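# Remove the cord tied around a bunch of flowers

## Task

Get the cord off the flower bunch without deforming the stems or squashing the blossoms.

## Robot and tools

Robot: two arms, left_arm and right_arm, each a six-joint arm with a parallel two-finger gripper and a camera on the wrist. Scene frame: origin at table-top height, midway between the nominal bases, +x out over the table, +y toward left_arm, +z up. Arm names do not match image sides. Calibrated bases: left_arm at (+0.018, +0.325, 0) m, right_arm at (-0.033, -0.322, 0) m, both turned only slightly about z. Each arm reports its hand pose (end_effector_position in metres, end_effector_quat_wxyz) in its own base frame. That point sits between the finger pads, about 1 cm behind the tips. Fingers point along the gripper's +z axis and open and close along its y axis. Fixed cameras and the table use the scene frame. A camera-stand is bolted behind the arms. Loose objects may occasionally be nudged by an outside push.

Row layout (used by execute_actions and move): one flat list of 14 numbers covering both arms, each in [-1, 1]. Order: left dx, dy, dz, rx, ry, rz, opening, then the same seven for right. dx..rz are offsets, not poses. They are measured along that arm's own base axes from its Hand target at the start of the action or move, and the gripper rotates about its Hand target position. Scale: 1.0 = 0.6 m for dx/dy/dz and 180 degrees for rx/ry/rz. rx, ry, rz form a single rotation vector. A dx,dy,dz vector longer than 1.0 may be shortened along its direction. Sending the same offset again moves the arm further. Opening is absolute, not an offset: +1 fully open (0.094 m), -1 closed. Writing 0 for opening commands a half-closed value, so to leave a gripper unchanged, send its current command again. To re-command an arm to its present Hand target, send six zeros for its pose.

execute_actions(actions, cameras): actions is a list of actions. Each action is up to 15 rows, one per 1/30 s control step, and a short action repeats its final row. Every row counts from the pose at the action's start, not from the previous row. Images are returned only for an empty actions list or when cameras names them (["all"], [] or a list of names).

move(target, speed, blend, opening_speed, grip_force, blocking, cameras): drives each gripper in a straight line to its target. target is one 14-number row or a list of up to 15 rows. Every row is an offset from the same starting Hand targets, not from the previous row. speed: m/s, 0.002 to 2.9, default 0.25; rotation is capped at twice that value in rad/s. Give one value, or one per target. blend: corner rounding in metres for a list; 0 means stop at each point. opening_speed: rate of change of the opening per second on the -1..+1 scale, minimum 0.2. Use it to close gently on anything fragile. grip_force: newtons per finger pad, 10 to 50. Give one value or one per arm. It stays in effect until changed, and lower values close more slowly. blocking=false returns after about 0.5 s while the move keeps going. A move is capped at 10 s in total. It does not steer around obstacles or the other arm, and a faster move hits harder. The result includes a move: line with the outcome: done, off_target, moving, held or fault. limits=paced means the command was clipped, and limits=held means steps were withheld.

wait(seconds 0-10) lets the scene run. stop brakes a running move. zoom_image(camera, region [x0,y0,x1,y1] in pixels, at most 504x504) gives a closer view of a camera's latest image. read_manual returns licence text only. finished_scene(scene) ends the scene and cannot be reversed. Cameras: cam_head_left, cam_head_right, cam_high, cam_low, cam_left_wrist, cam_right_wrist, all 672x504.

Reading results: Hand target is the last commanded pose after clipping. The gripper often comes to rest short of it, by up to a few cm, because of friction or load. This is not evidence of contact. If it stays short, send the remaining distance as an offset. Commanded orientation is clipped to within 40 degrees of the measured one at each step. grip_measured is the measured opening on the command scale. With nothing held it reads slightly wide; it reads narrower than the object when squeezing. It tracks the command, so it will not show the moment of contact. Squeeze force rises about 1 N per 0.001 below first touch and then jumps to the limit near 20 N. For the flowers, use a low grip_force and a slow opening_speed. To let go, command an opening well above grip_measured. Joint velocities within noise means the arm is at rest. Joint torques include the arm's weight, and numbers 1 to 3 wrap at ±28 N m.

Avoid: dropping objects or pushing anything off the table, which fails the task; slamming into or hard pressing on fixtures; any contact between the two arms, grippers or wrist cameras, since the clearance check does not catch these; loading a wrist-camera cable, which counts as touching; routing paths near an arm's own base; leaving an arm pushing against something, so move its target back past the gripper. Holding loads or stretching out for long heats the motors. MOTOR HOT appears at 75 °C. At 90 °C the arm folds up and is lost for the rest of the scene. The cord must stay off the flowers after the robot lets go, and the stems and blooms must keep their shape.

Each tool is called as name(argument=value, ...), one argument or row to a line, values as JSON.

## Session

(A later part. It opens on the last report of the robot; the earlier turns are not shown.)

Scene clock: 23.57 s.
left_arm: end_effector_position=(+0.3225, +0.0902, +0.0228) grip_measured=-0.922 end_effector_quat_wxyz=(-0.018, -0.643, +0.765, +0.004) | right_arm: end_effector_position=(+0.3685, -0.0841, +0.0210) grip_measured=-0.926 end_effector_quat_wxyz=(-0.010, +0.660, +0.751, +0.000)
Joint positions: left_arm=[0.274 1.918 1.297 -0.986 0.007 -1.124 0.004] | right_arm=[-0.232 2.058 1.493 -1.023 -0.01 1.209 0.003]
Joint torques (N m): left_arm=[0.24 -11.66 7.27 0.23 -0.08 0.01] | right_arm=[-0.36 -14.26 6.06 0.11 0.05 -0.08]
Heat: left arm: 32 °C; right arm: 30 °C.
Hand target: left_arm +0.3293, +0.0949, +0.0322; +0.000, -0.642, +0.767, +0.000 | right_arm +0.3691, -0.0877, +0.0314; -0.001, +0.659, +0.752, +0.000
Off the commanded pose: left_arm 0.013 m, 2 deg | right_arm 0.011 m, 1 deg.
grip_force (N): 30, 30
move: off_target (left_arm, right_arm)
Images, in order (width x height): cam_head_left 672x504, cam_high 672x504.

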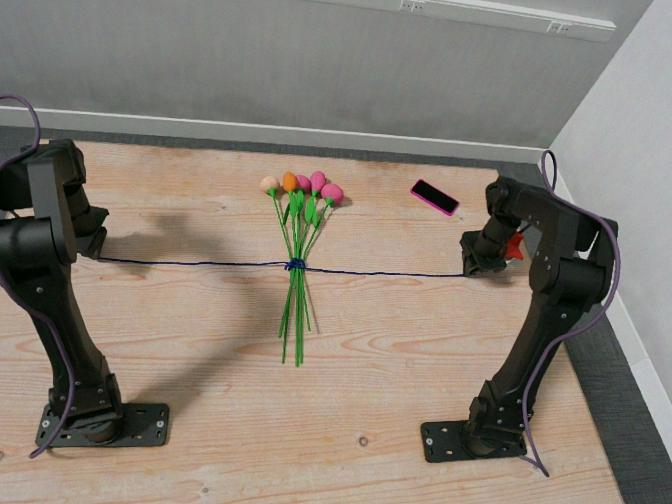

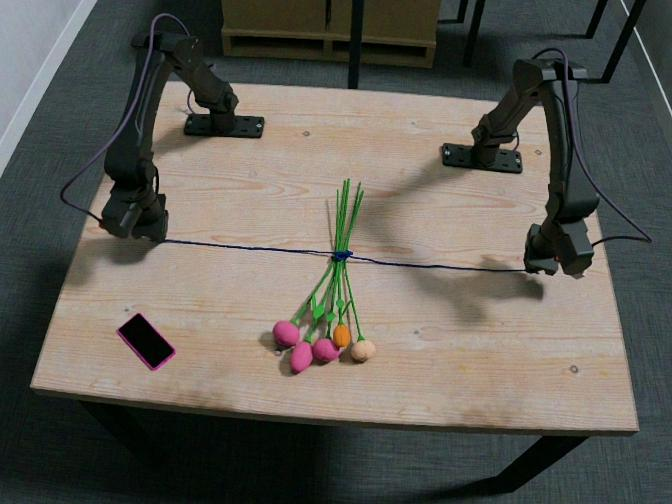

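move(
  target=[-0.0,0.035,0.0,0,0,0,-1,-0.0,-0.035,0.0,0,0,0,-1],
  cameras=["cam_head_left","cam_high"],
  speed=0.04,
)

zoom_image(
  camera="cam_head_left",
  region=[250, 230, 350, 300],
)

zoom_image(
  camera="cam_high",
  region=[290, 220, 390, 290],
)

Scene clock: 24.77 s.
left_arm: end_effector_position=(+0.3214, +0.1104, +0.0262) grip_measured=-0.922 end_effector_quat_wxyz=(-0.011, -0.643, +0.766, +0.000) | right_arm: end_effector_position=(+0.3664, -0.1044, +0.0245) grip_measured=-0.926 end_effector_quat_wxyz=(-0.007, +0.660, +0.751, +0.003)
Joint positions: left_arm=[0.332 1.918 1.312 -0.986 0.007 -1.066 0.004] | right_arm=[-0.285 2.058 1.508 -1.031 -0.01 1.156 0.003]
Joint torques (N m): left_arm=[0.42 -9.51 8.61 0.19 -0.07 0.04] | right_arm=[-0.42 -12.44 7.13 0.15 0.06 -0.08]
Heat: left arm: 32 °C; right arm: 30 °C.
Hand target: left_arm +0.3294, +0.1159, +0.0323; +0.000, -0.642, +0.767, +0.000 | right_arm +0.3691, -0.1087, +0.0314; -0.001, +0.659, +0.752, +0.000
Off the commanded pose: left_arm 0.011 m, 1 deg | right_arm 0.009 m, 1 deg.
grip_force (N): 30, 30
move: off_target (left_arm)
Images, in order (width x height): cam_head_left 672x504, cam_high 672x504.

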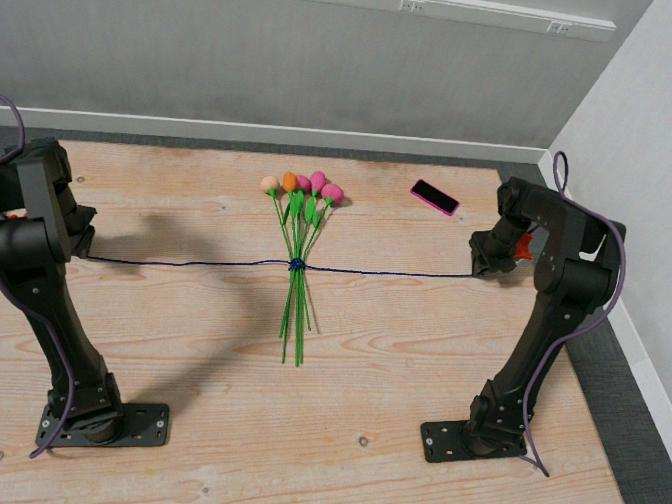

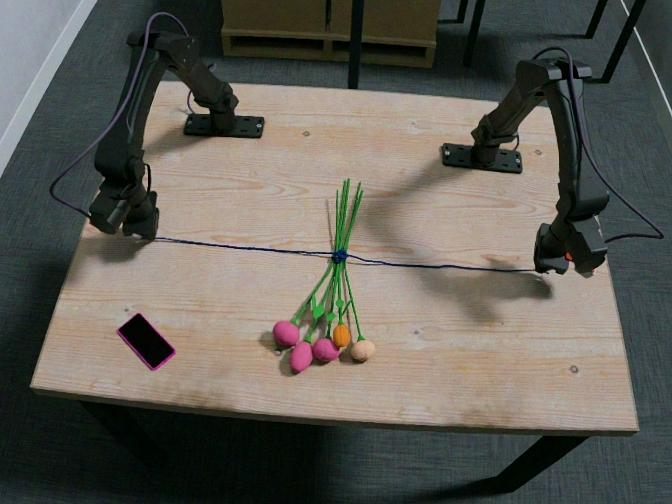

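Scaled by 5.040 from the camera's 672x504 image, which has a finer 960x720 frame.

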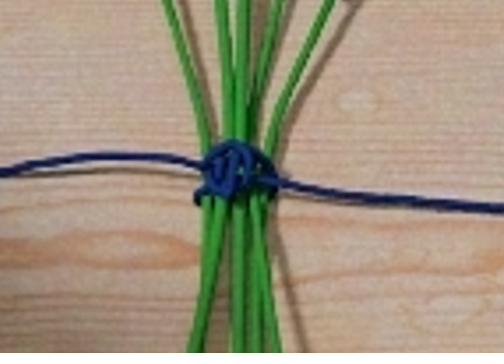

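Scaled by 5.040 from the camera's 672x504 image, which has a finer 960x720 frame.

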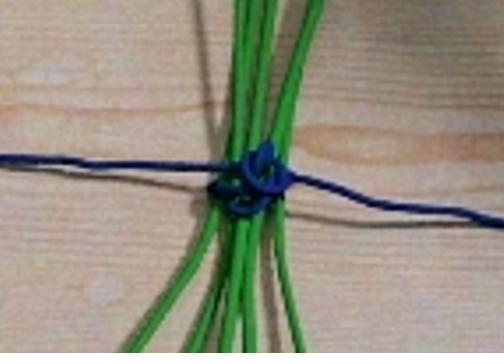

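move(
  target=[-0.0,0.035,0.0,0,0,0,-1,-0.0,-0.035,0.0,0,0,0,-1],
  cameras=["cam_head_left","cam_high"],
  speed=0.03,
)

zoom_image(
  camera="cam_head_left",
  region=[250, 230, 350, 300],
)

zoom_image(
  camera="cam_high",
  region=[290, 220, 390, 290],
)

Scene clock: 26.17 s.
left_arm: end_effector_position=(+0.3227, +0.1309, +0.0281) grip_measured=-0.922 end_effector_quat_wxyz=(-0.007, -0.643, +0.766, -0.001) | right_arm: end_effector_position=(+0.3686, -0.1258, +0.0331) grip_measured=-0.926 end_effector_quat_wxyz=(+0.004, +0.660, +0.752, +0.007)
Joint positions: left_arm=[0.386 1.938 1.348 -0.994 0.007 -1.011 0.004] | right_arm=[-0.336 2.058 1.543 -1.043 -0.01 1.105 0.003]
Joint torques (N m): left_arm=[0.32 -9.11 9.07 0.19 -0.09 0.03] | right_arm=[-0.36 -10.33 7.47 0.17 0.07 -0.12]
Heat: left arm: 32 °C; right arm: 30 °C.
Hand target: left_arm +0.3295, +0.1369, +0.0323; +0.000, -0.642, +0.767, +0.000 | right_arm +0.3691, -0.1297, +0.0314; -0.001, +0.659, +0.752, +0.000
Off the commanded pose: left_arm 0.010 m, 1 deg | right_arm 0.004 m, 1 deg.
grip_force (N): 30, 30
move: done
Images, in order (width x height): cam_head_left 672x504, cam_high 672x504.

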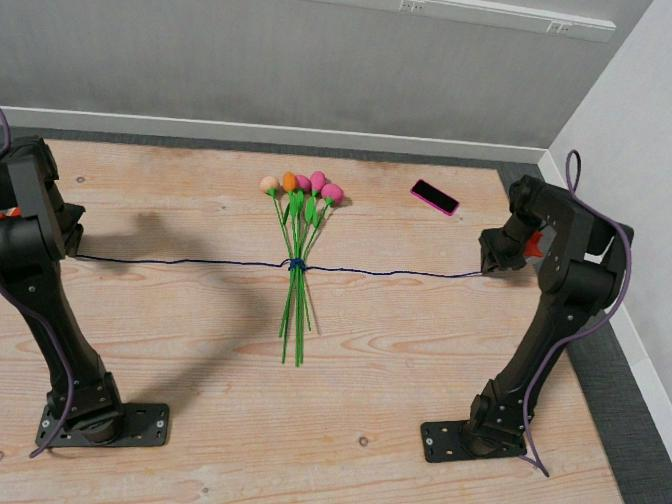

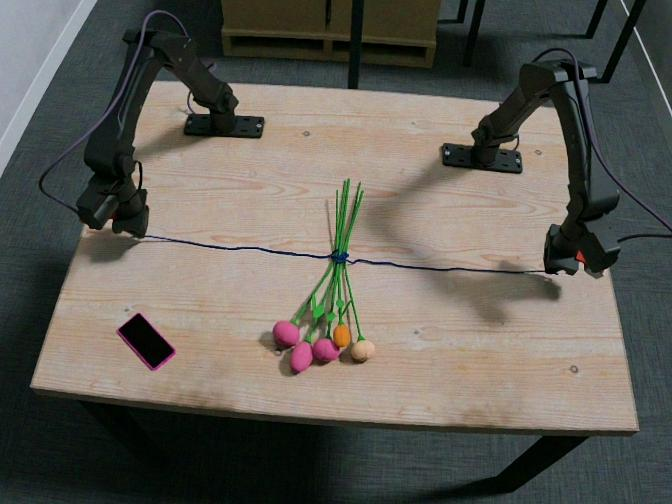

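Scaled by 5.040 from the camera's 672x504 image, which has a finer 960x720 frame.

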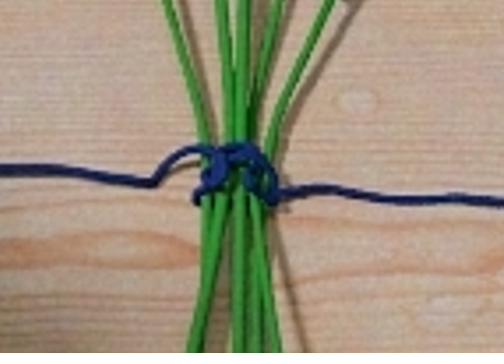

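Scaled by 5.040 from the camera's 672x504 image, which has a finer 960x720 frame.

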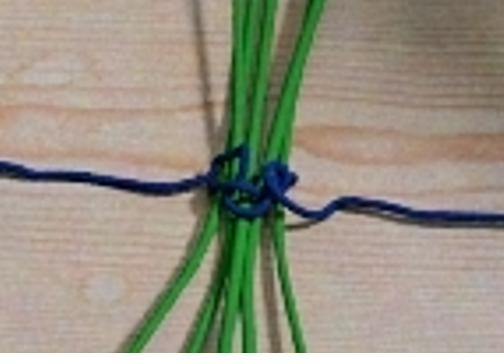

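move(
  target=[
    [0.0,-0.09,-0.038,0,0,0,-1,0.0,0.09,-0.045,0,0,0,-1],
    [0.0,-0.09,-0.038,0,0,0,-0.4,0.0,0.09,-0.045,0,0,0,-0.4],
    [0.0,-0.09,0.12,0,0,0,-0.3,0.0,0.09,0.12,0,0,0,-0.3],
  ],
  cameras=["cam_head_left","cam_high"],
  speed=0.1,
)

zoom_image(
  camera="cam_head_left",
  region=[250, 230, 350, 300],
)

Scene clock: 30.43 s.
left_arm: end_effector_position=(+0.3215, +0.0825, +0.0853) grip_measured=-0.302 end_effector_quat_wxyz=(-0.026, -0.641, +0.767, +0.011) | right_arm: end_effector_position=(+0.3663, -0.0775, +0.0866) grip_measured=-0.302 end_effector_quat_wxyz=(-0.015, +0.656, +0.755, -0.009)
Joint positions: left_arm=[0.25 1.864 1.481 -1.243 0.003 -1.143 0.033] | right_arm=[-0.211 2.009 1.686 -1.283 0.001 1.22 0.033]
Joint torques (N m): left_arm=[-0.68 -12.9 8.79 0.04 0 -0.03] | right_arm=[0.53 -14.86 7.45 0.08 -0.05 0.1]
Heat: left arm: 32 °C; right arm: 30 °C.
Hand target: left_arm +0.3294, +0.0829, +0.1043; +0.000, -0.642, +0.767, +0.000 | right_arm +0.3691, -0.0756, +0.1033; -0.001, +0.659, +0.752, +0.000
Off the commanded pose: left_arm 0.021 m, 3 deg | right_arm 0.017 m, 2 deg.
grip_force (N): 30, 30
move: off_target (left_arm, right_arm); target 2's new opening was sent with right_arm's hand 0.013 m and 1 deg from that target; target 3's new opening was sent with left_arm's hand 0.021 m and 3 deg from that target
Images, in order (width x height): cam_head_left 672x504, cam_high 672x504.

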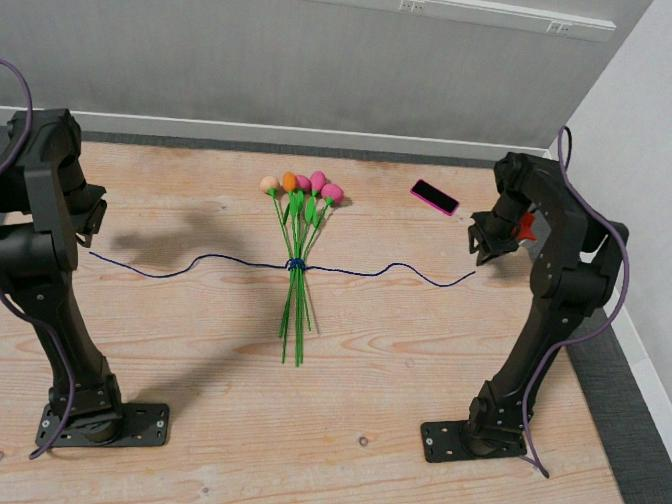

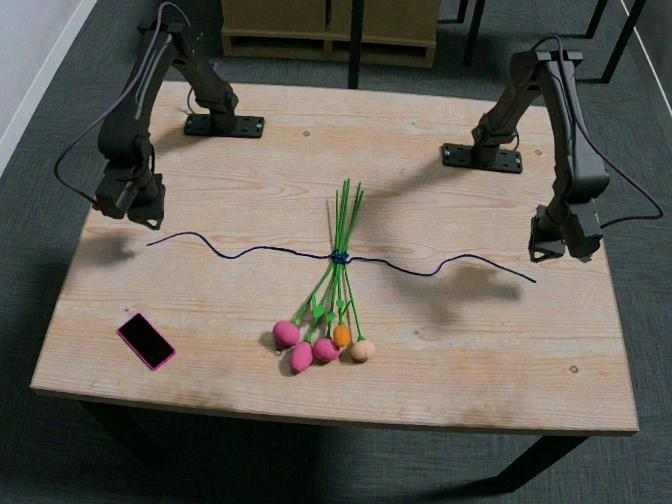

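Scaled by 5.040 from the camera's 672x504 image, which has a finer 960x720 frame.

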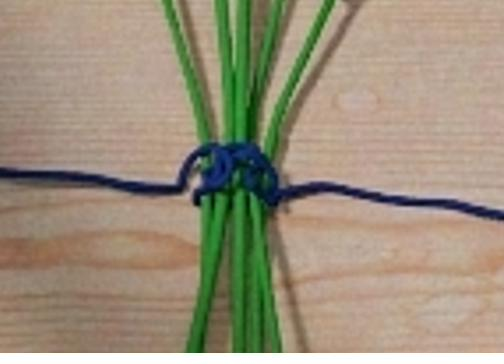

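move(
  target=[
    [-0.083,-0.222,0.16,0,0,-0.444,-0.1,0,0.21,0.08,0,0,0.458,-0.3],
    [-0.183,-0.472,0.16,0,0,-0.944,-0.1,0.0065,0.536,0.02,0.0158,-0.3255,0.8922,-0.3],
    [-0.194,-0.658,0.027,0,0,0.589,-0.1,0.0065,0.536,0.02,0.0158,-0.3255,0.8922,-0.3],
  ],
  cameras=["cam_left_wrist","cam_right_wrist","cam_head_left"],
  speed=0.3,
  blend=[0.03, 0.03, 0],
)

zoom_image(
  camera="cam_right_wrist",
  region=[220, 180, 420, 330],
)

Scene clock: 40.43 s.
left_arm: end_effector_position=(+0.2095, -0.3024, +0.1161) grip_measured=-0.102 end_effector_quat_wxyz=(-0.013, +0.998, +0.058, -0.004) | right_arm: end_effector_position=(+0.3677, +0.2362, +0.1140) grip_measured=-0.302 end_effector_quat_wxyz=(-0.235, +0.647, -0.690, -0.223)
Joint positions: left_arm=[-0.971 1.969 1.746 -1.374 -0.007 2.055 0.042] | right_arm=[0.332 1.935 1.53 -0.878 -0.604 -1.086 0.033]
Joint torques (N m): left_arm=[-0.29 -9.43 9.06 0.33 0.13 0.06] | right_arm=[0.49 -9.02 8.28 0.89 -0.7 -0.13]
Heat: left arm: 32 °C; right arm: 30 °C.
Hand target: left_arm +0.2131, -0.3119, +0.1205; +0.000, +0.999, +0.051, +0.000 | right_arm +0.3730, +0.2459, +0.1153; -0.246, +0.653, -0.676, -0.236
Off the commanded pose: left_arm 0.011 m, 2 deg | right_arm 0.011 m, 3 deg.
grip_force (N): 30, 30
move: off_target (left_arm, right_arm)
camera_calibration:
cam_left_wrist: T_world_to_cam=[[-0.109309, 0.99377, 0.021721, 0.322337], [0.899854, 0.0896482, 0.42688, -0.171848], [0.422273, 0.0662075, -0.904048, 0.124015], [0, 0, 0, 1]] pos_world=[0.137504, -0.313134, 0.178472]
cam_right_wrist: T_world_to_cam=[[0.998332, -0.0575144, -0.00501801, -0.353564], [-0.0571465, -0.972095, -0.227519, 0.316305], [0.00820762, 0.227426, -0.973761, 0.142553], [0, 0, 0, 1]] pos_world=[0.36988, 0.254723, 0.209004]
Images, in order (width x height): cam_head_left 672x504, cam_left_wrist 672x504, cam_right_wrist 672x504.

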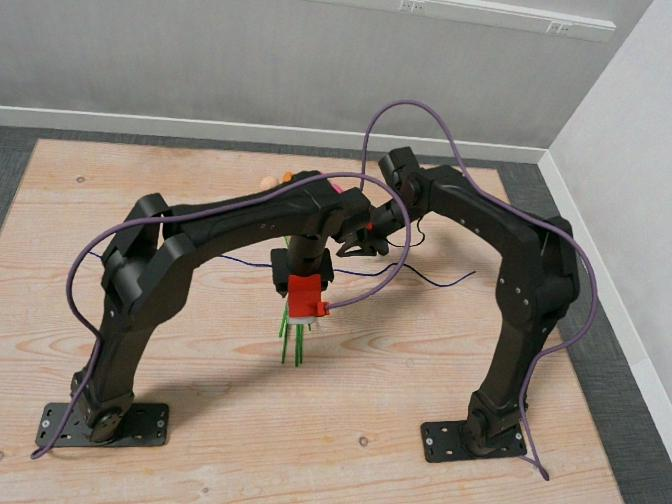

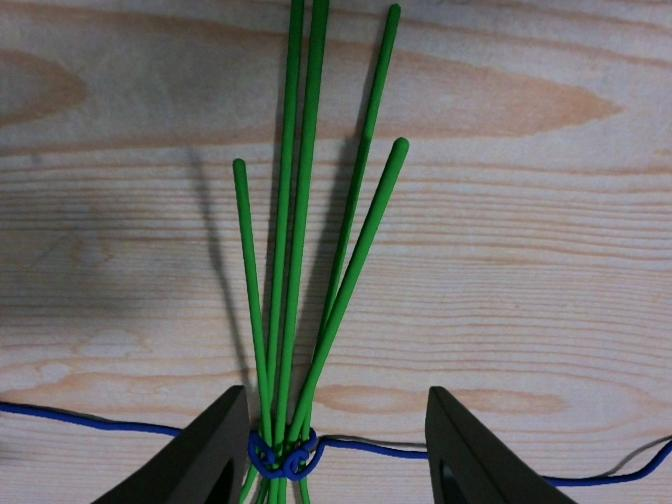

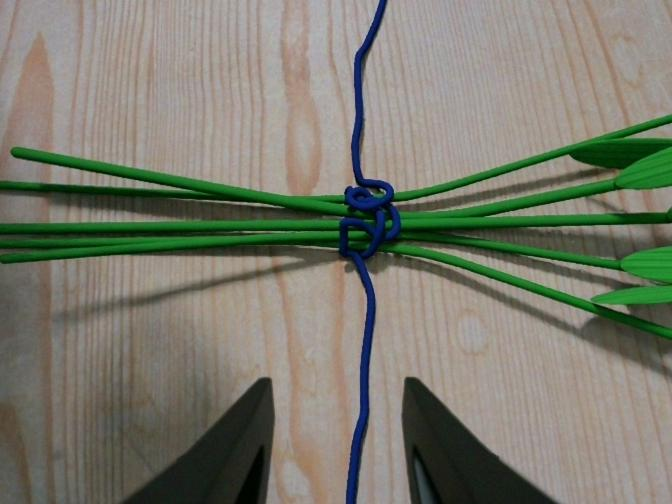

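Scaled by 2.520 from the camera's 672x504 image, which has a finer 960x720 frame.

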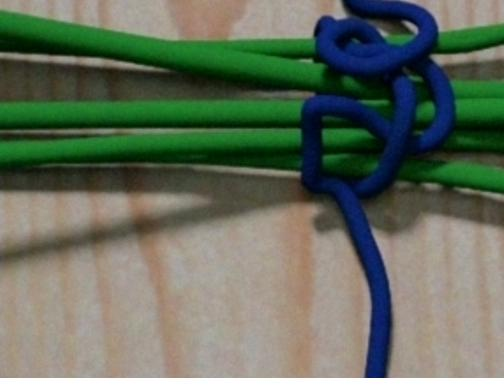

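zoom_image(
  camera="cam_right_wrist",
  region=[325, 170, 415, 270],
)

zoom_image(
  camera="cam_left_wrist",
  region=[220, 410, 350, 500],
)

Scaled by 5.040 from the camera's 672x504 image, which has a finer 960x720 frame.

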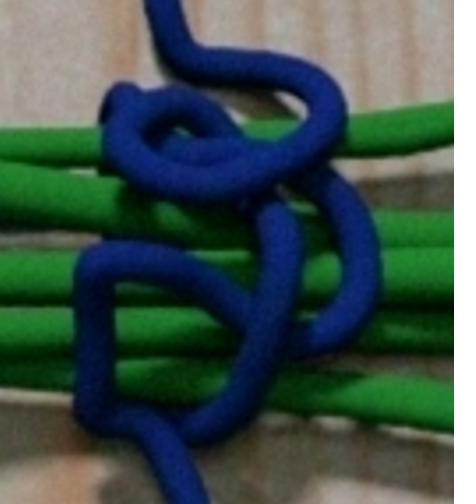

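Scaled by 3.877 from the camera's 672x504 image, which has a finer 960x720 frame.

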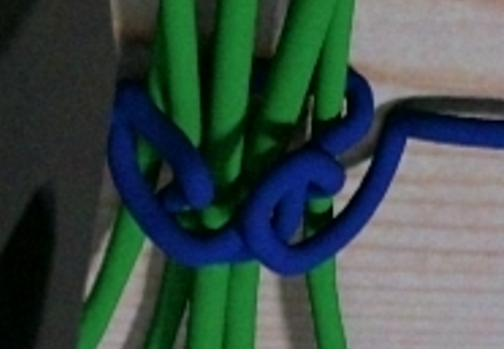

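zoom_image(
  camera="cam_left_wrist",
  region=[240, 420, 330, 490],
)

zoom_image(
  camera="cam_right_wrist",
  region=[340, 175, 410, 225],
)

Scaled by 5.600 from the camera's 672x504 image, which has a finer 960x720 frame.

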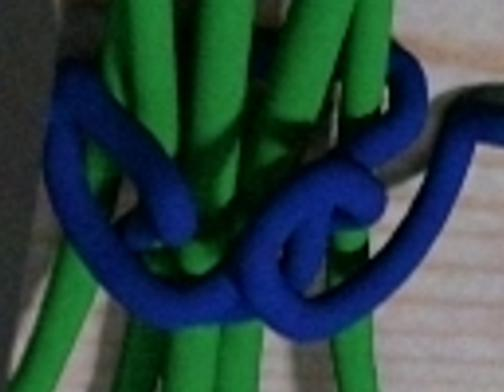

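Scaled by 7.200 from the camera's 672x504 image, which has a finer 960x720 frame.

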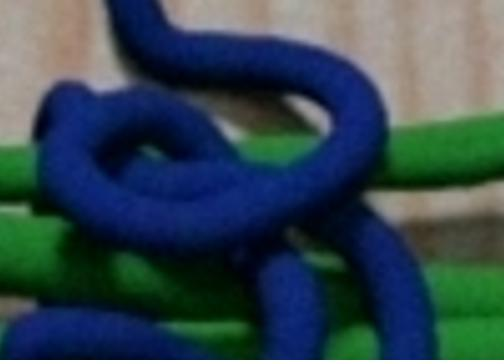

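move(
  target=[0,0,0,0,0,0,-0.1,0.002,0.05,-0.062,0,0,0,-0.72],
  cameras=["cam_left_wrist","cam_right_wrist"],
  speed=0.12,
)

zoom_image(
  camera="cam_right_wrist",
  region=[300, 230, 440, 370],
)

Scene clock: 44.00 s.
left_arm: end_effector_position=(+0.2095, -0.3024, +0.1161) grip_measured=-0.102 end_effector_quat_wxyz=(-0.013, +0.998, +0.057, -0.004) | right_arm: end_effector_position=(+0.3780, +0.2744, +0.0934) grip_measured=-0.718 end_effector_quat_wxyz=(-0.258, +0.657, -0.672, -0.224)
Joint positions: left_arm=[-0.971 1.969 1.746 -1.374 -0.007 2.055 0.042] | right_arm=[0.405 2.005 1.52 -0.712 -0.604 -1.025 0.013]
Joint torques (N m): left_arm=[-0.16 -9.51 9.18 0.29 0.12 0.09] | right_arm=[0.21 -9.95 4.71 1.05 -0.47 0]
Heat: left arm: 32 °C; right arm: 30 °C.
Hand target: left_arm +0.2131, -0.3119, +0.1205; +0.000, +0.999, +0.051, +0.000 | right_arm +0.3743, +0.2759, +0.0782; -0.246, +0.653, -0.676, -0.236
Off the commanded pose: left_arm 0.011 m, 2 deg | right_arm 0.016 m, 2 deg.
grip_force (N): 30, 30
move: off_target (left_arm, right_arm)
camera_calibration:
cam_left_wrist: T_world_to_cam=[[-0.108542, 0.993854, 0.0217357, 0.322255], [0.899903, 0.0889447, 0.426922, -0.172082], [0.422365, 0.0658992, -0.904027, 0.123902], [0, 0, 0, 1]] pos_world=[0.137503, -0.313134, 0.178472]
cam_right_wrist: T_world_to_cam=[[0.998792, -0.0326034, 0.0367565, -0.372767], [-0.0218433, -0.964765, -0.262203, 0.337255], [0.0440101, 0.261084, -0.964312, 0.0900692], [0, 0, 0, 1]] pos_world=[0.375719, 0.289702, 0.188986]
Images, in order (width x height): cam_left_wrist 672x504, cam_right_wrist 672x504.

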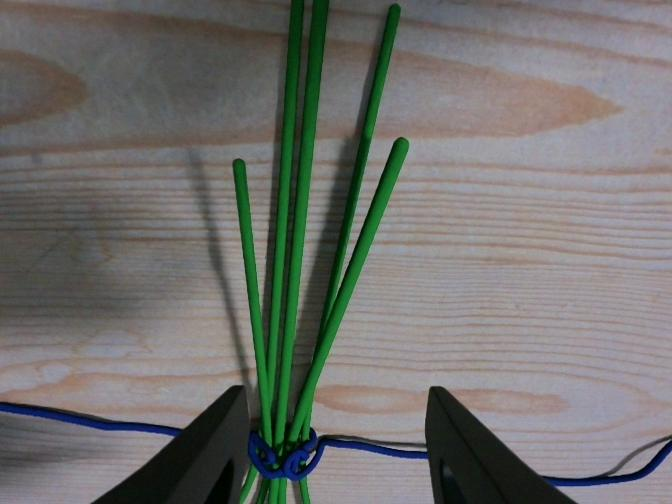

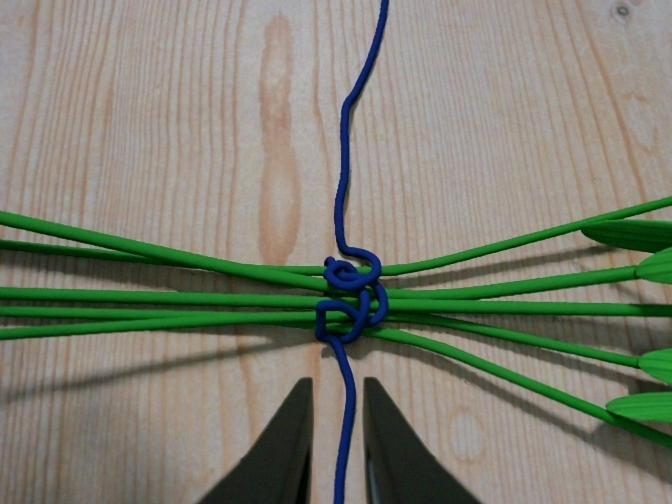

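Scaled by 3.600 from the camera's 672x504 image, which has a finer 960x720 frame.

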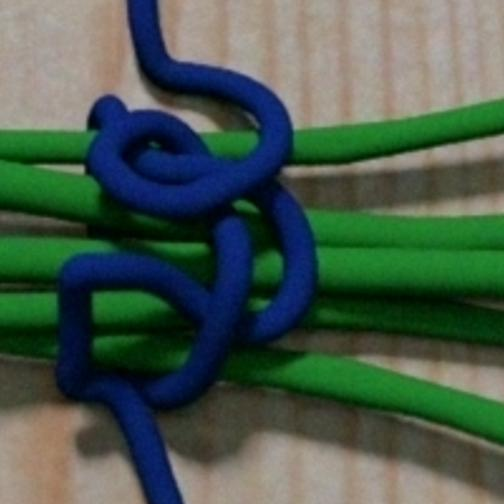

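move(
  target=[
    [0.015,-0.016,-0.08,0,0,0,0.53,0.016,-0.014,-0.08,0,0,0,-0.6],
    [0.015,-0.016,-0.178,0,0,0,0.53,0.016,-0.014,-0.148,0,0,0,-0.6],
  ],
  cameras=["cam_left_wrist","cam_right_wrist"],
  speed=[0.2, 0.1],
  blend=[0.02, 0],
)

Scene clock: 48.77 s.
left_arm: end_effector_position=(+0.2238, -0.3233, +0.0193) grip_measured=+0.528 end_effector_quat_wxyz=(+0.004, +0.998, +0.055, +0.006) | right_arm: end_effector_position=(+0.3922, +0.2732, +0.0206) grip_measured=-0.602 end_effector_quat_wxyz=(-0.273, +0.653, -0.667, -0.231)
Joint positions: left_arm=[-0.971 2.088 1.532 -1.002 -0.007 2.061 0.072] | right_arm=[0.38 2.141 1.402 -0.442 -0.636 -1.04 0.019]
Joint torques (N m): left_arm=[0.31 -11.08 5.45 0.35 0.12 0.04] | right_arm=[-0.2 -8.62 3.56 1.12 -0.27 -0.11]
Heat: left arm: 32 °C; right arm: 30 °C.
Hand target: left_arm +0.2221, -0.3215, +0.0137; +0.000, +0.999, +0.051, +0.000 | right_arm +0.3837, +0.2675, -0.0107; -0.246, +0.653, -0.676, -0.237
Off the commanded pose: left_arm 0.006 m, 1 deg | right_arm 0.033 m, 3 deg.
grip_force (N): 30, 30
move: off_target (right_arm)
camera_calibration:
cam_left_wrist: T_world_to_cam=[[-0.102944, 0.994612, -0.0121878, 0.346363], [0.891008, 0.0976537, 0.443361, -0.137249], [0.442163, 0.034782, -0.89626, 0.0169944], [0, 0, 0, 1]] pos_world=[0.150432, -0.331685, 0.0803039]
cam_right_wrist: T_world_to_cam=[[0.998226, -0.0354564, 0.0478207, -0.383511], [-0.0198837, -0.955733, -0.293564, 0.314692], [0.0561126, 0.292092, -0.954743, 0.00619873], [0, 0, 0, 1]] pos_world=[0.388741, 0.285352, 0.11664]
Images, in order (width x height): cam_left_wrist 672x504, cam_right_wrist 672x504.

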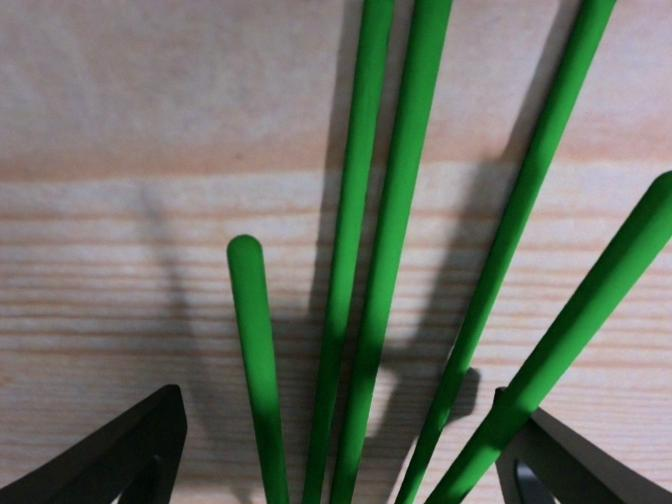

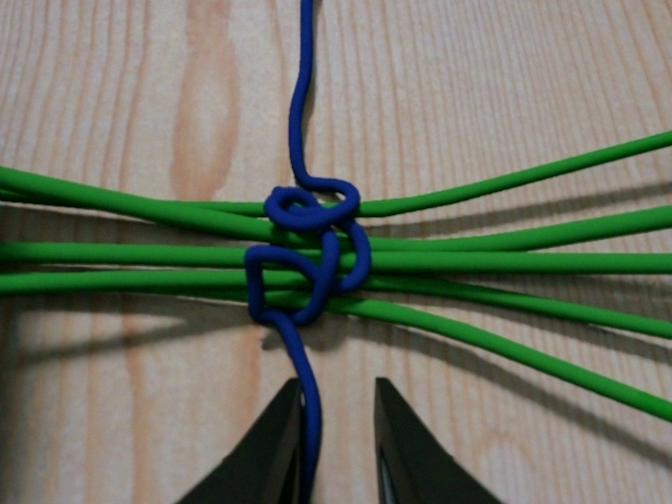

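move(
  target=[
    [0,0,0.1,0,0,0,-0.628,0,0,-0.014,0,0,0,-0.6],
    [0,0,0.1,0,0,0,-0.628,-0.08,0,-0.014,0,0,0,-0.6],
    [0,0,0.04,0,0,0,-0.628,-0.08,-0.02,0.07,0,0,0,-0.72],
  ],
  cameras=["cam_left_wrist","cam_right_wrist"],
  speed=[0.12, 0.08, 0.12],
)

Scene clock: 52.97 s.
left_arm: end_effector_position=(+0.2241, -0.3297, +0.0400) grip_measured=-0.626 end_effector_quat_wxyz=(+0.008, +0.999, +0.051, +0.009) | right_arm: end_effector_position=(+0.3585, +0.2686, +0.0204) grip_measured=-0.601 end_effector_quat_wxyz=(-0.283, +0.641, -0.676, -0.227)
Joint positions: left_arm=[-0.979 2.078 1.602 -1.073 -0.007 2.061 0.018] | right_arm=[0.405 2.013 1.183 -0.298 -0.618 -0.969 0.019]
Joint torques (N m): left_arm=[0.83 -12.66 4.82 0.25 0.1 0.06] | right_arm=[0.1 -11.69 5.38 1.09 -0.36 -0.18]
Heat: left arm: 33 °C; right arm: 30 °C.
Hand target: left_arm +0.2221, -0.3214, +0.0377; +0.000, +0.999, +0.051, +0.000 | right_arm +0.3590, +0.2695, +0.0208; -0.287, +0.648, -0.669, -0.225 (not the last commanded pose)
Tool commands: left_gripper/opening=-0.628 right_gripper/opening=-0.6
Off the commanded pose: left_arm 0.009 m, 1 deg | right_arm 0.028 m, 5 deg.
grip_force (N): 30, 30
move: held (right_arm; a check stopped the path); path passed 2 of 3 targets; target 3's new opening was not sent; limits=held
pose unreachable (right arm): on one or more control steps of this call, first in action 0 (counted from 0), this arm could not follow its commanded pose, so it was not sent that pose on those steps. It may still have moved: this result reports where it is.
cause: moving toward the commanded pose would bring a part of the arm too close to another arm (this arm's wrist camera and the left arm's wrist (the part past joint 4), along the way the arms are being sent, or toward where that arm still pushes).
camera_calibration:
cam_left_wrist: T_world_to_cam=[[-0.0945348, 0.995322, -0.0199144, 0.351639], [0.889629, 0.0934402, 0.447023, -0.147315], [0.446793, 0.0245428, -0.894301, 0.0312599], [0, 0, 0, 1]] pos_world=[0.150331, -0.336996, 0.100811]
cam_right_wrist: T_world_to_cam=[[0.995969, -0.0709008, 0.0549361, -0.339826], [-0.0509471, -0.951283, -0.30408, 0.319813], [0.0738193, 0.300056, -0.951061, 0.000677801], [0, 0, 0, 1]] pos_world=[0.354699, 0.279935, 0.116562]
Images, in order (width x height): cam_left_wrist 672x504, cam_right_wrist 672x504.

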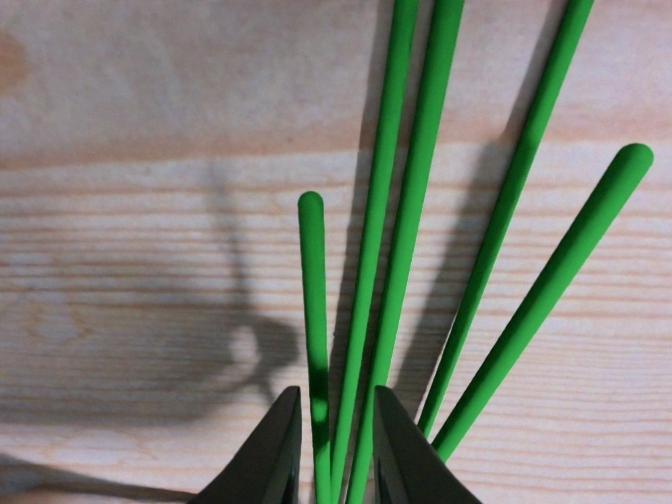

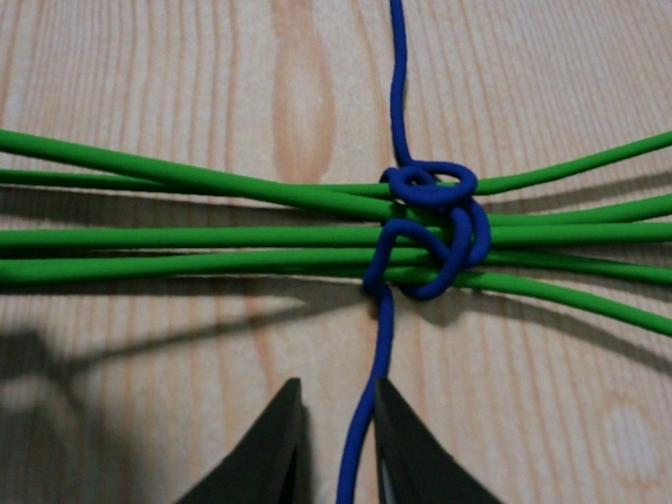

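zoom_image(
  camera="cam_right_wrist",
  region=[350, 150, 510, 320],
)

Scaled by 2.965 from the camera's 672x504 image, which has a finer 960x720 frame.

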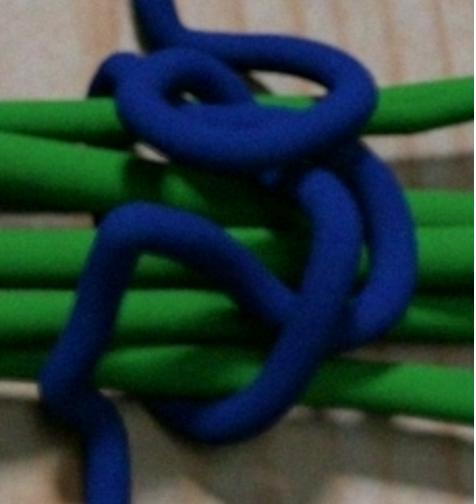

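move(
  target=[
    [0.083,0.167,0.2,0,0,0,-0.4,-0.023,-0.074,0.2,0,0,0,-0.6],
    [0.1665,0.157,0.103,-0.182,0.1615,0.4523,-0.4,-0.148,0.061,0.165,-0.0585,0.0931,-0.4612,-0.628],
  ],
  cameras=["cam_left_wrist","cam_right_wrist","cam_head_left"],
  speed=0.25,
  blend=[0.03, 0],
)

zoom_image(
  camera="cam_left_wrist",
  region=[250, 150, 450, 300],
)

Scene clock: 57.20 s.
left_arm: end_effector_position=(+0.2357, -0.3066, +0.0623) grip_measured=-0.402 end_effector_quat_wxyz=(+0.002, +0.998, +0.063, +0.013) | right_arm: end_effector_position=(+0.3599, +0.2669, +0.0201) grip_measured=-0.601 end_effector_quat_wxyz=(-0.280, +0.631, -0.687, -0.227)
Joint positions: left_arm=[-0.927 2.017 1.602 -1.137 -0.019 2.089 0.028] | right_arm=[0.403 2.012 1.183 -0.299 -0.611 -0.941 0.019]
Joint torques (N m): left_arm=[1.83 -14.11 5.89 -0.13 0.07 0.07] | right_arm=[0.18 -11.71 5.48 1.07 -0.4 -0.26]
Heat: left arm: 33 °C; right arm: 30 °C.
Hand target: left_arm +0.2358, -0.2937, +0.0711; +0.000, +0.999, +0.052, +0.000 (not the last commanded pose) | right_arm +0.3589, +0.2679, +0.0206; -0.283, +0.640, -0.677, -0.227 (not the last commanded pose)
Tool commands: left_gripper/opening=-0.4 right_gripper/opening=-0.6
Off the commanded pose: left_arm 0.123 m, 92 deg | right_arm 0.140 m, 83 deg.
joint sent to its limit (left arm) — joint 6 (wrist roll), upper limit.
grip_force (N): 30, 30
move: held (right_arm; a check stopped the path), off_target (left_arm; braked when a check withheld steps of right_arm); path passed 0 of 2 targets; target 2's new opening was not sent; limits=held
pose unreachable (right arm): on one or more control steps of this call, first in action 0 (counted from 0), this arm could not follow its commanded pose, so it was not sent that pose on those steps. It may still have moved: this result reports where it is.
cause: moving toward the commanded pose would bring a part of the arm too close to another arm (this arm's wrist camera and the left arm's wrist (the part past joint 4), 20 mm apart when this arm was first held).
camera_calibration:
cam_left_wrist: T_world_to_cam=[[-0.119286, 0.992804, -0.0104964, 0.334675], [0.883501, 0.110965, 0.455096, -0.163478], [0.452986, 0.045013, -0.89038, 0.0500781], [0, 0, 0, 1]] pos_world=[0.161671, -0.316381, 0.1225]
cam_right_wrist: T_world_to_cam=[[0.99454, -0.0965018, 0.0397285, -0.333598], [-0.0802315, -0.950475, -0.300268, 0.328323], [0.0667373, 0.295441, -0.953027, 0.00462148], [0, 0, 0, 1]] pos_world=[0.35781, 0.278505, 0.116243]
Images, in order (width x height): cam_head_left 672x504, cam_left_wrist 672x504, cam_right_wrist 672x504.

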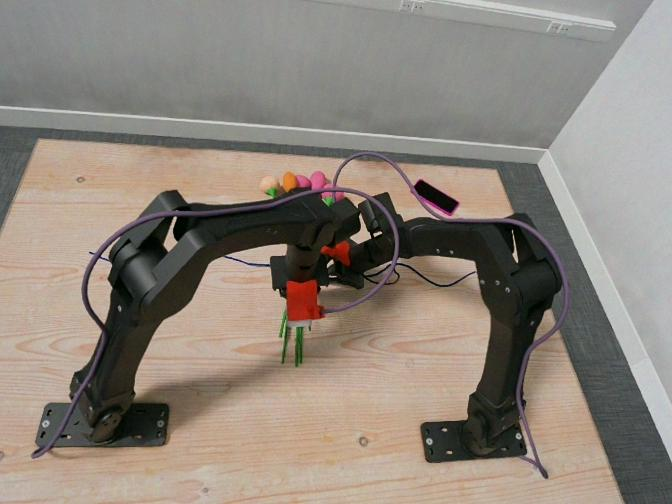

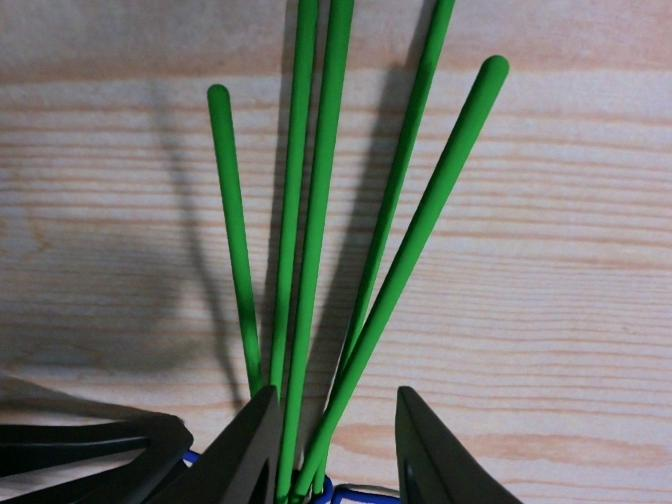

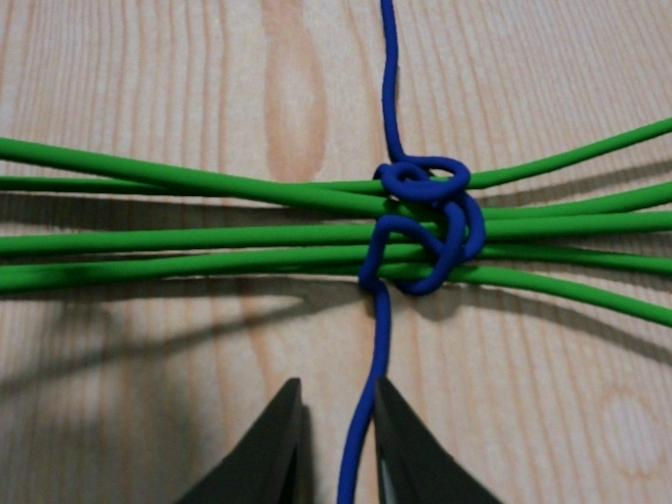

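Scaled by 2.520 from the camera's 672x504 image, which has a finer 960x720 frame.

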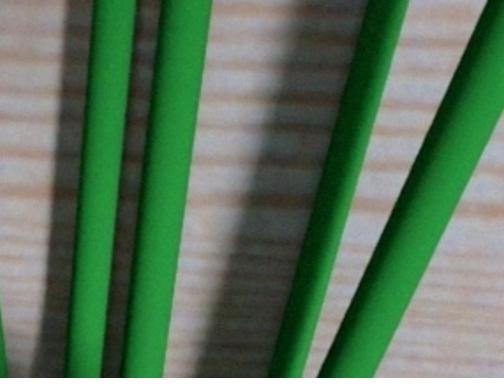

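move(
  target=[
    [-0.03,0.1,0.1,0,0,0.1,-0.4,0,0,0,0,0,0,-0.6],
    [-0.026,0.24,0.167,0,0,0.467,-0.4,-0.023,-0.074,0.2,0,0,0,-0.6],
  ],
  cameras=["cam_head_left"],
  speed=0.25,
  blend=[0.03, 0],
)

Scene clock: 61.07 s.
left_arm: end_effector_position=(+0.2267, -0.1529, +0.1668) grip_measured=-0.402 end_effector_quat_wxyz=(-0.004, +0.711, +0.703, +0.005) | right_arm: end_effector_position=(+0.3444, +0.2200, +0.1187) grip_measured=-0.601 end_effector_quat_wxyz=(-0.260, +0.636, -0.692, -0.220)
Joint positions: left_arm=[-0.605 1.591 1.489 -1.475 -0.012 0.977 0.028] | right_arm=[0.306 1.787 1.336 -0.783 -0.622 -1.073 0.019]
Joint torques (N m): left_arm=[0.34 -10 5.26 0.21 0.16 -0.11] | right_arm=[-0.58 -13.04 7.95 0.69 -0.74 -0.15]
Heat: left arm: 33 °C; right arm: 30 °C.
Hand target: left_arm +0.2203, -0.1498, +0.1713; +0.000, +0.707, +0.707, +0.000 | right_arm +0.3452, +0.2234, +0.1406; -0.283, +0.640, -0.677, -0.227
Off the commanded pose: left_arm 0.008 m, 1 deg | right_arm 0.022 m, 3 deg.
grip_force (N): 30, 30
move: off_target (right_arm)
Images, in order (width x height): cam_head_left 672x504.

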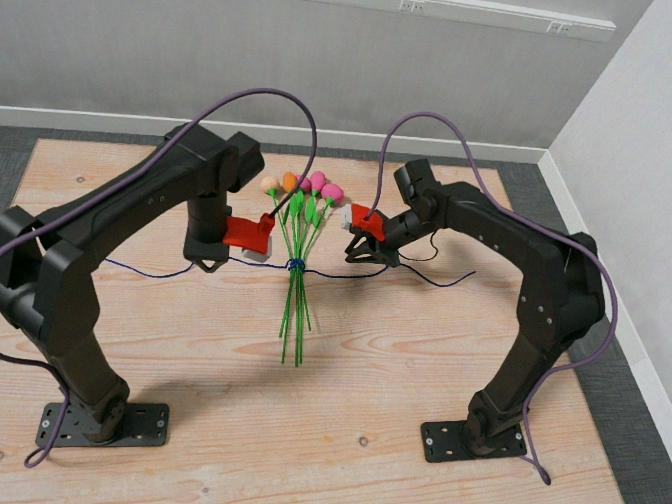

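move(
  target=[0.1695,-0.129,-0.12,-0.2225,-0.002,0.005,-0.4,-0.125,0.138,-0.034,-0.0585,0.0931,-0.4612,-0.628],
  cameras=["cam_left_wrist","cam_right_wrist","cam_head_left"],
  speed=0.25,
)

zoom_image(
  camera="cam_left_wrist",
  region=[260, 130, 440, 290],
)

Scene clock: 65.20 s.
left_arm: end_effector_position=(+0.3233, -0.2258, +0.1030) grip_measured=-0.402 end_effector_quat_wxyz=(+0.242, +0.661, +0.672, -0.228) | right_arm: end_effector_position=(+0.2661, +0.3055, +0.1215) grip_measured=-0.626 end_effector_quat_wxyz=(+0.210, -0.024, +0.977, +0.021)
Joint positions: left_arm=[-0.342 1.78 1.275 -0.774 0.623 1.118 0.028] | right_arm=[0.992 1.809 1.482 -0.959 0.32 0.898 0.018]
Joint velocities: left_arm=[within noise] | right_arm=[0.007 0.046 0.007 -0.037 -0.007 0.007 0]
Joint torques (N m): left_arm=[0.69 -8.55 5.56 1 0.59 0.05] | right_arm=[0.36 -7.98 8.27 0.68 0.37 0.09]
Heat: left arm: 33 °C; right arm: 30 °C.
Hand target: left_arm +0.3219, -0.2271, +0.0992; +0.245, +0.659, +0.670, -0.240 | right_arm +0.2700, +0.3062, +0.1201; +0.214, -0.018, +0.977, +0.008
Off the commanded pose: left_arm 0.004 m, 1 deg | right_arm 0.004 m, 2 deg.
grip_force (N): 30, 30
move: done
camera_calibration:
cam_left_wrist: T_world_to_cam=[[-0.999609, -0.0186547, -0.0208221, 0.322628], [-0.0133812, 0.973213, -0.229514, 0.286896], [0.0245459, -0.229145, -0.973083, 0.12808], [0, 0, 0, 1]] pos_world=[0.323197, -0.243843, 0.197196]
cam_right_wrist: T_world_to_cam=[[0.0588989, -0.997674, -0.0343291, 0.292626], [-0.998223, -0.0591713, 0.00697366, 0.322577], [-0.00898873, 0.0338574, -0.999386, 0.201758], [0, 0, 0, 1]] pos_world=[0.306583, 0.304202, 0.20943]
Images, in order (width x height): cam_head_left 672x504, cam_left_wrist 672x504, cam_right_wrist 672x504.

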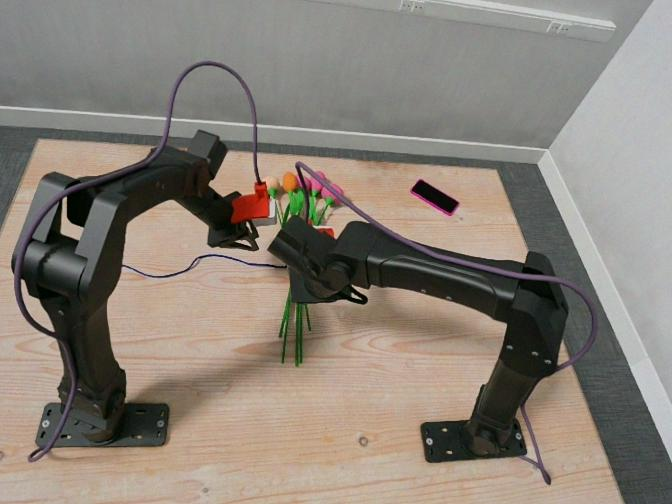

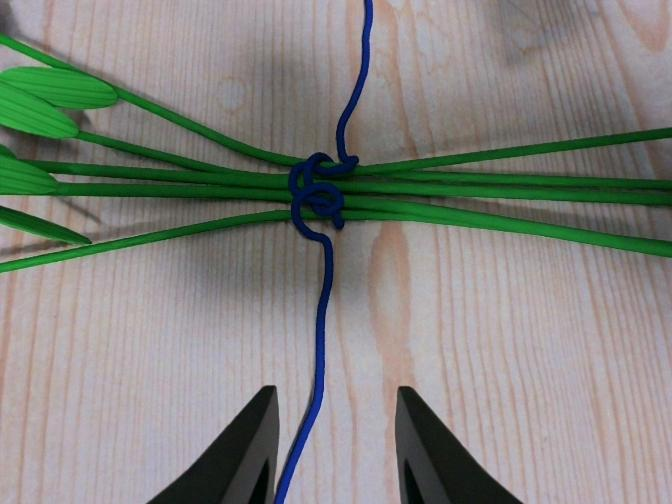

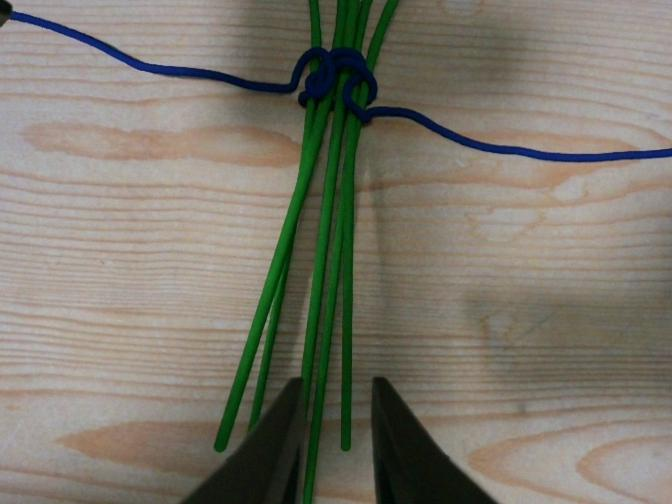

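Scaled by 2.800 from the camera's 672x504 image, which has a finer 960x720 frame.

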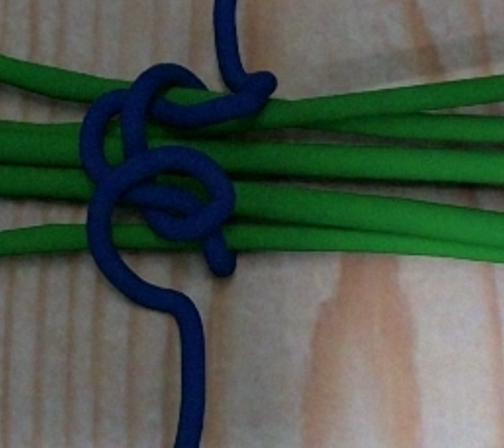

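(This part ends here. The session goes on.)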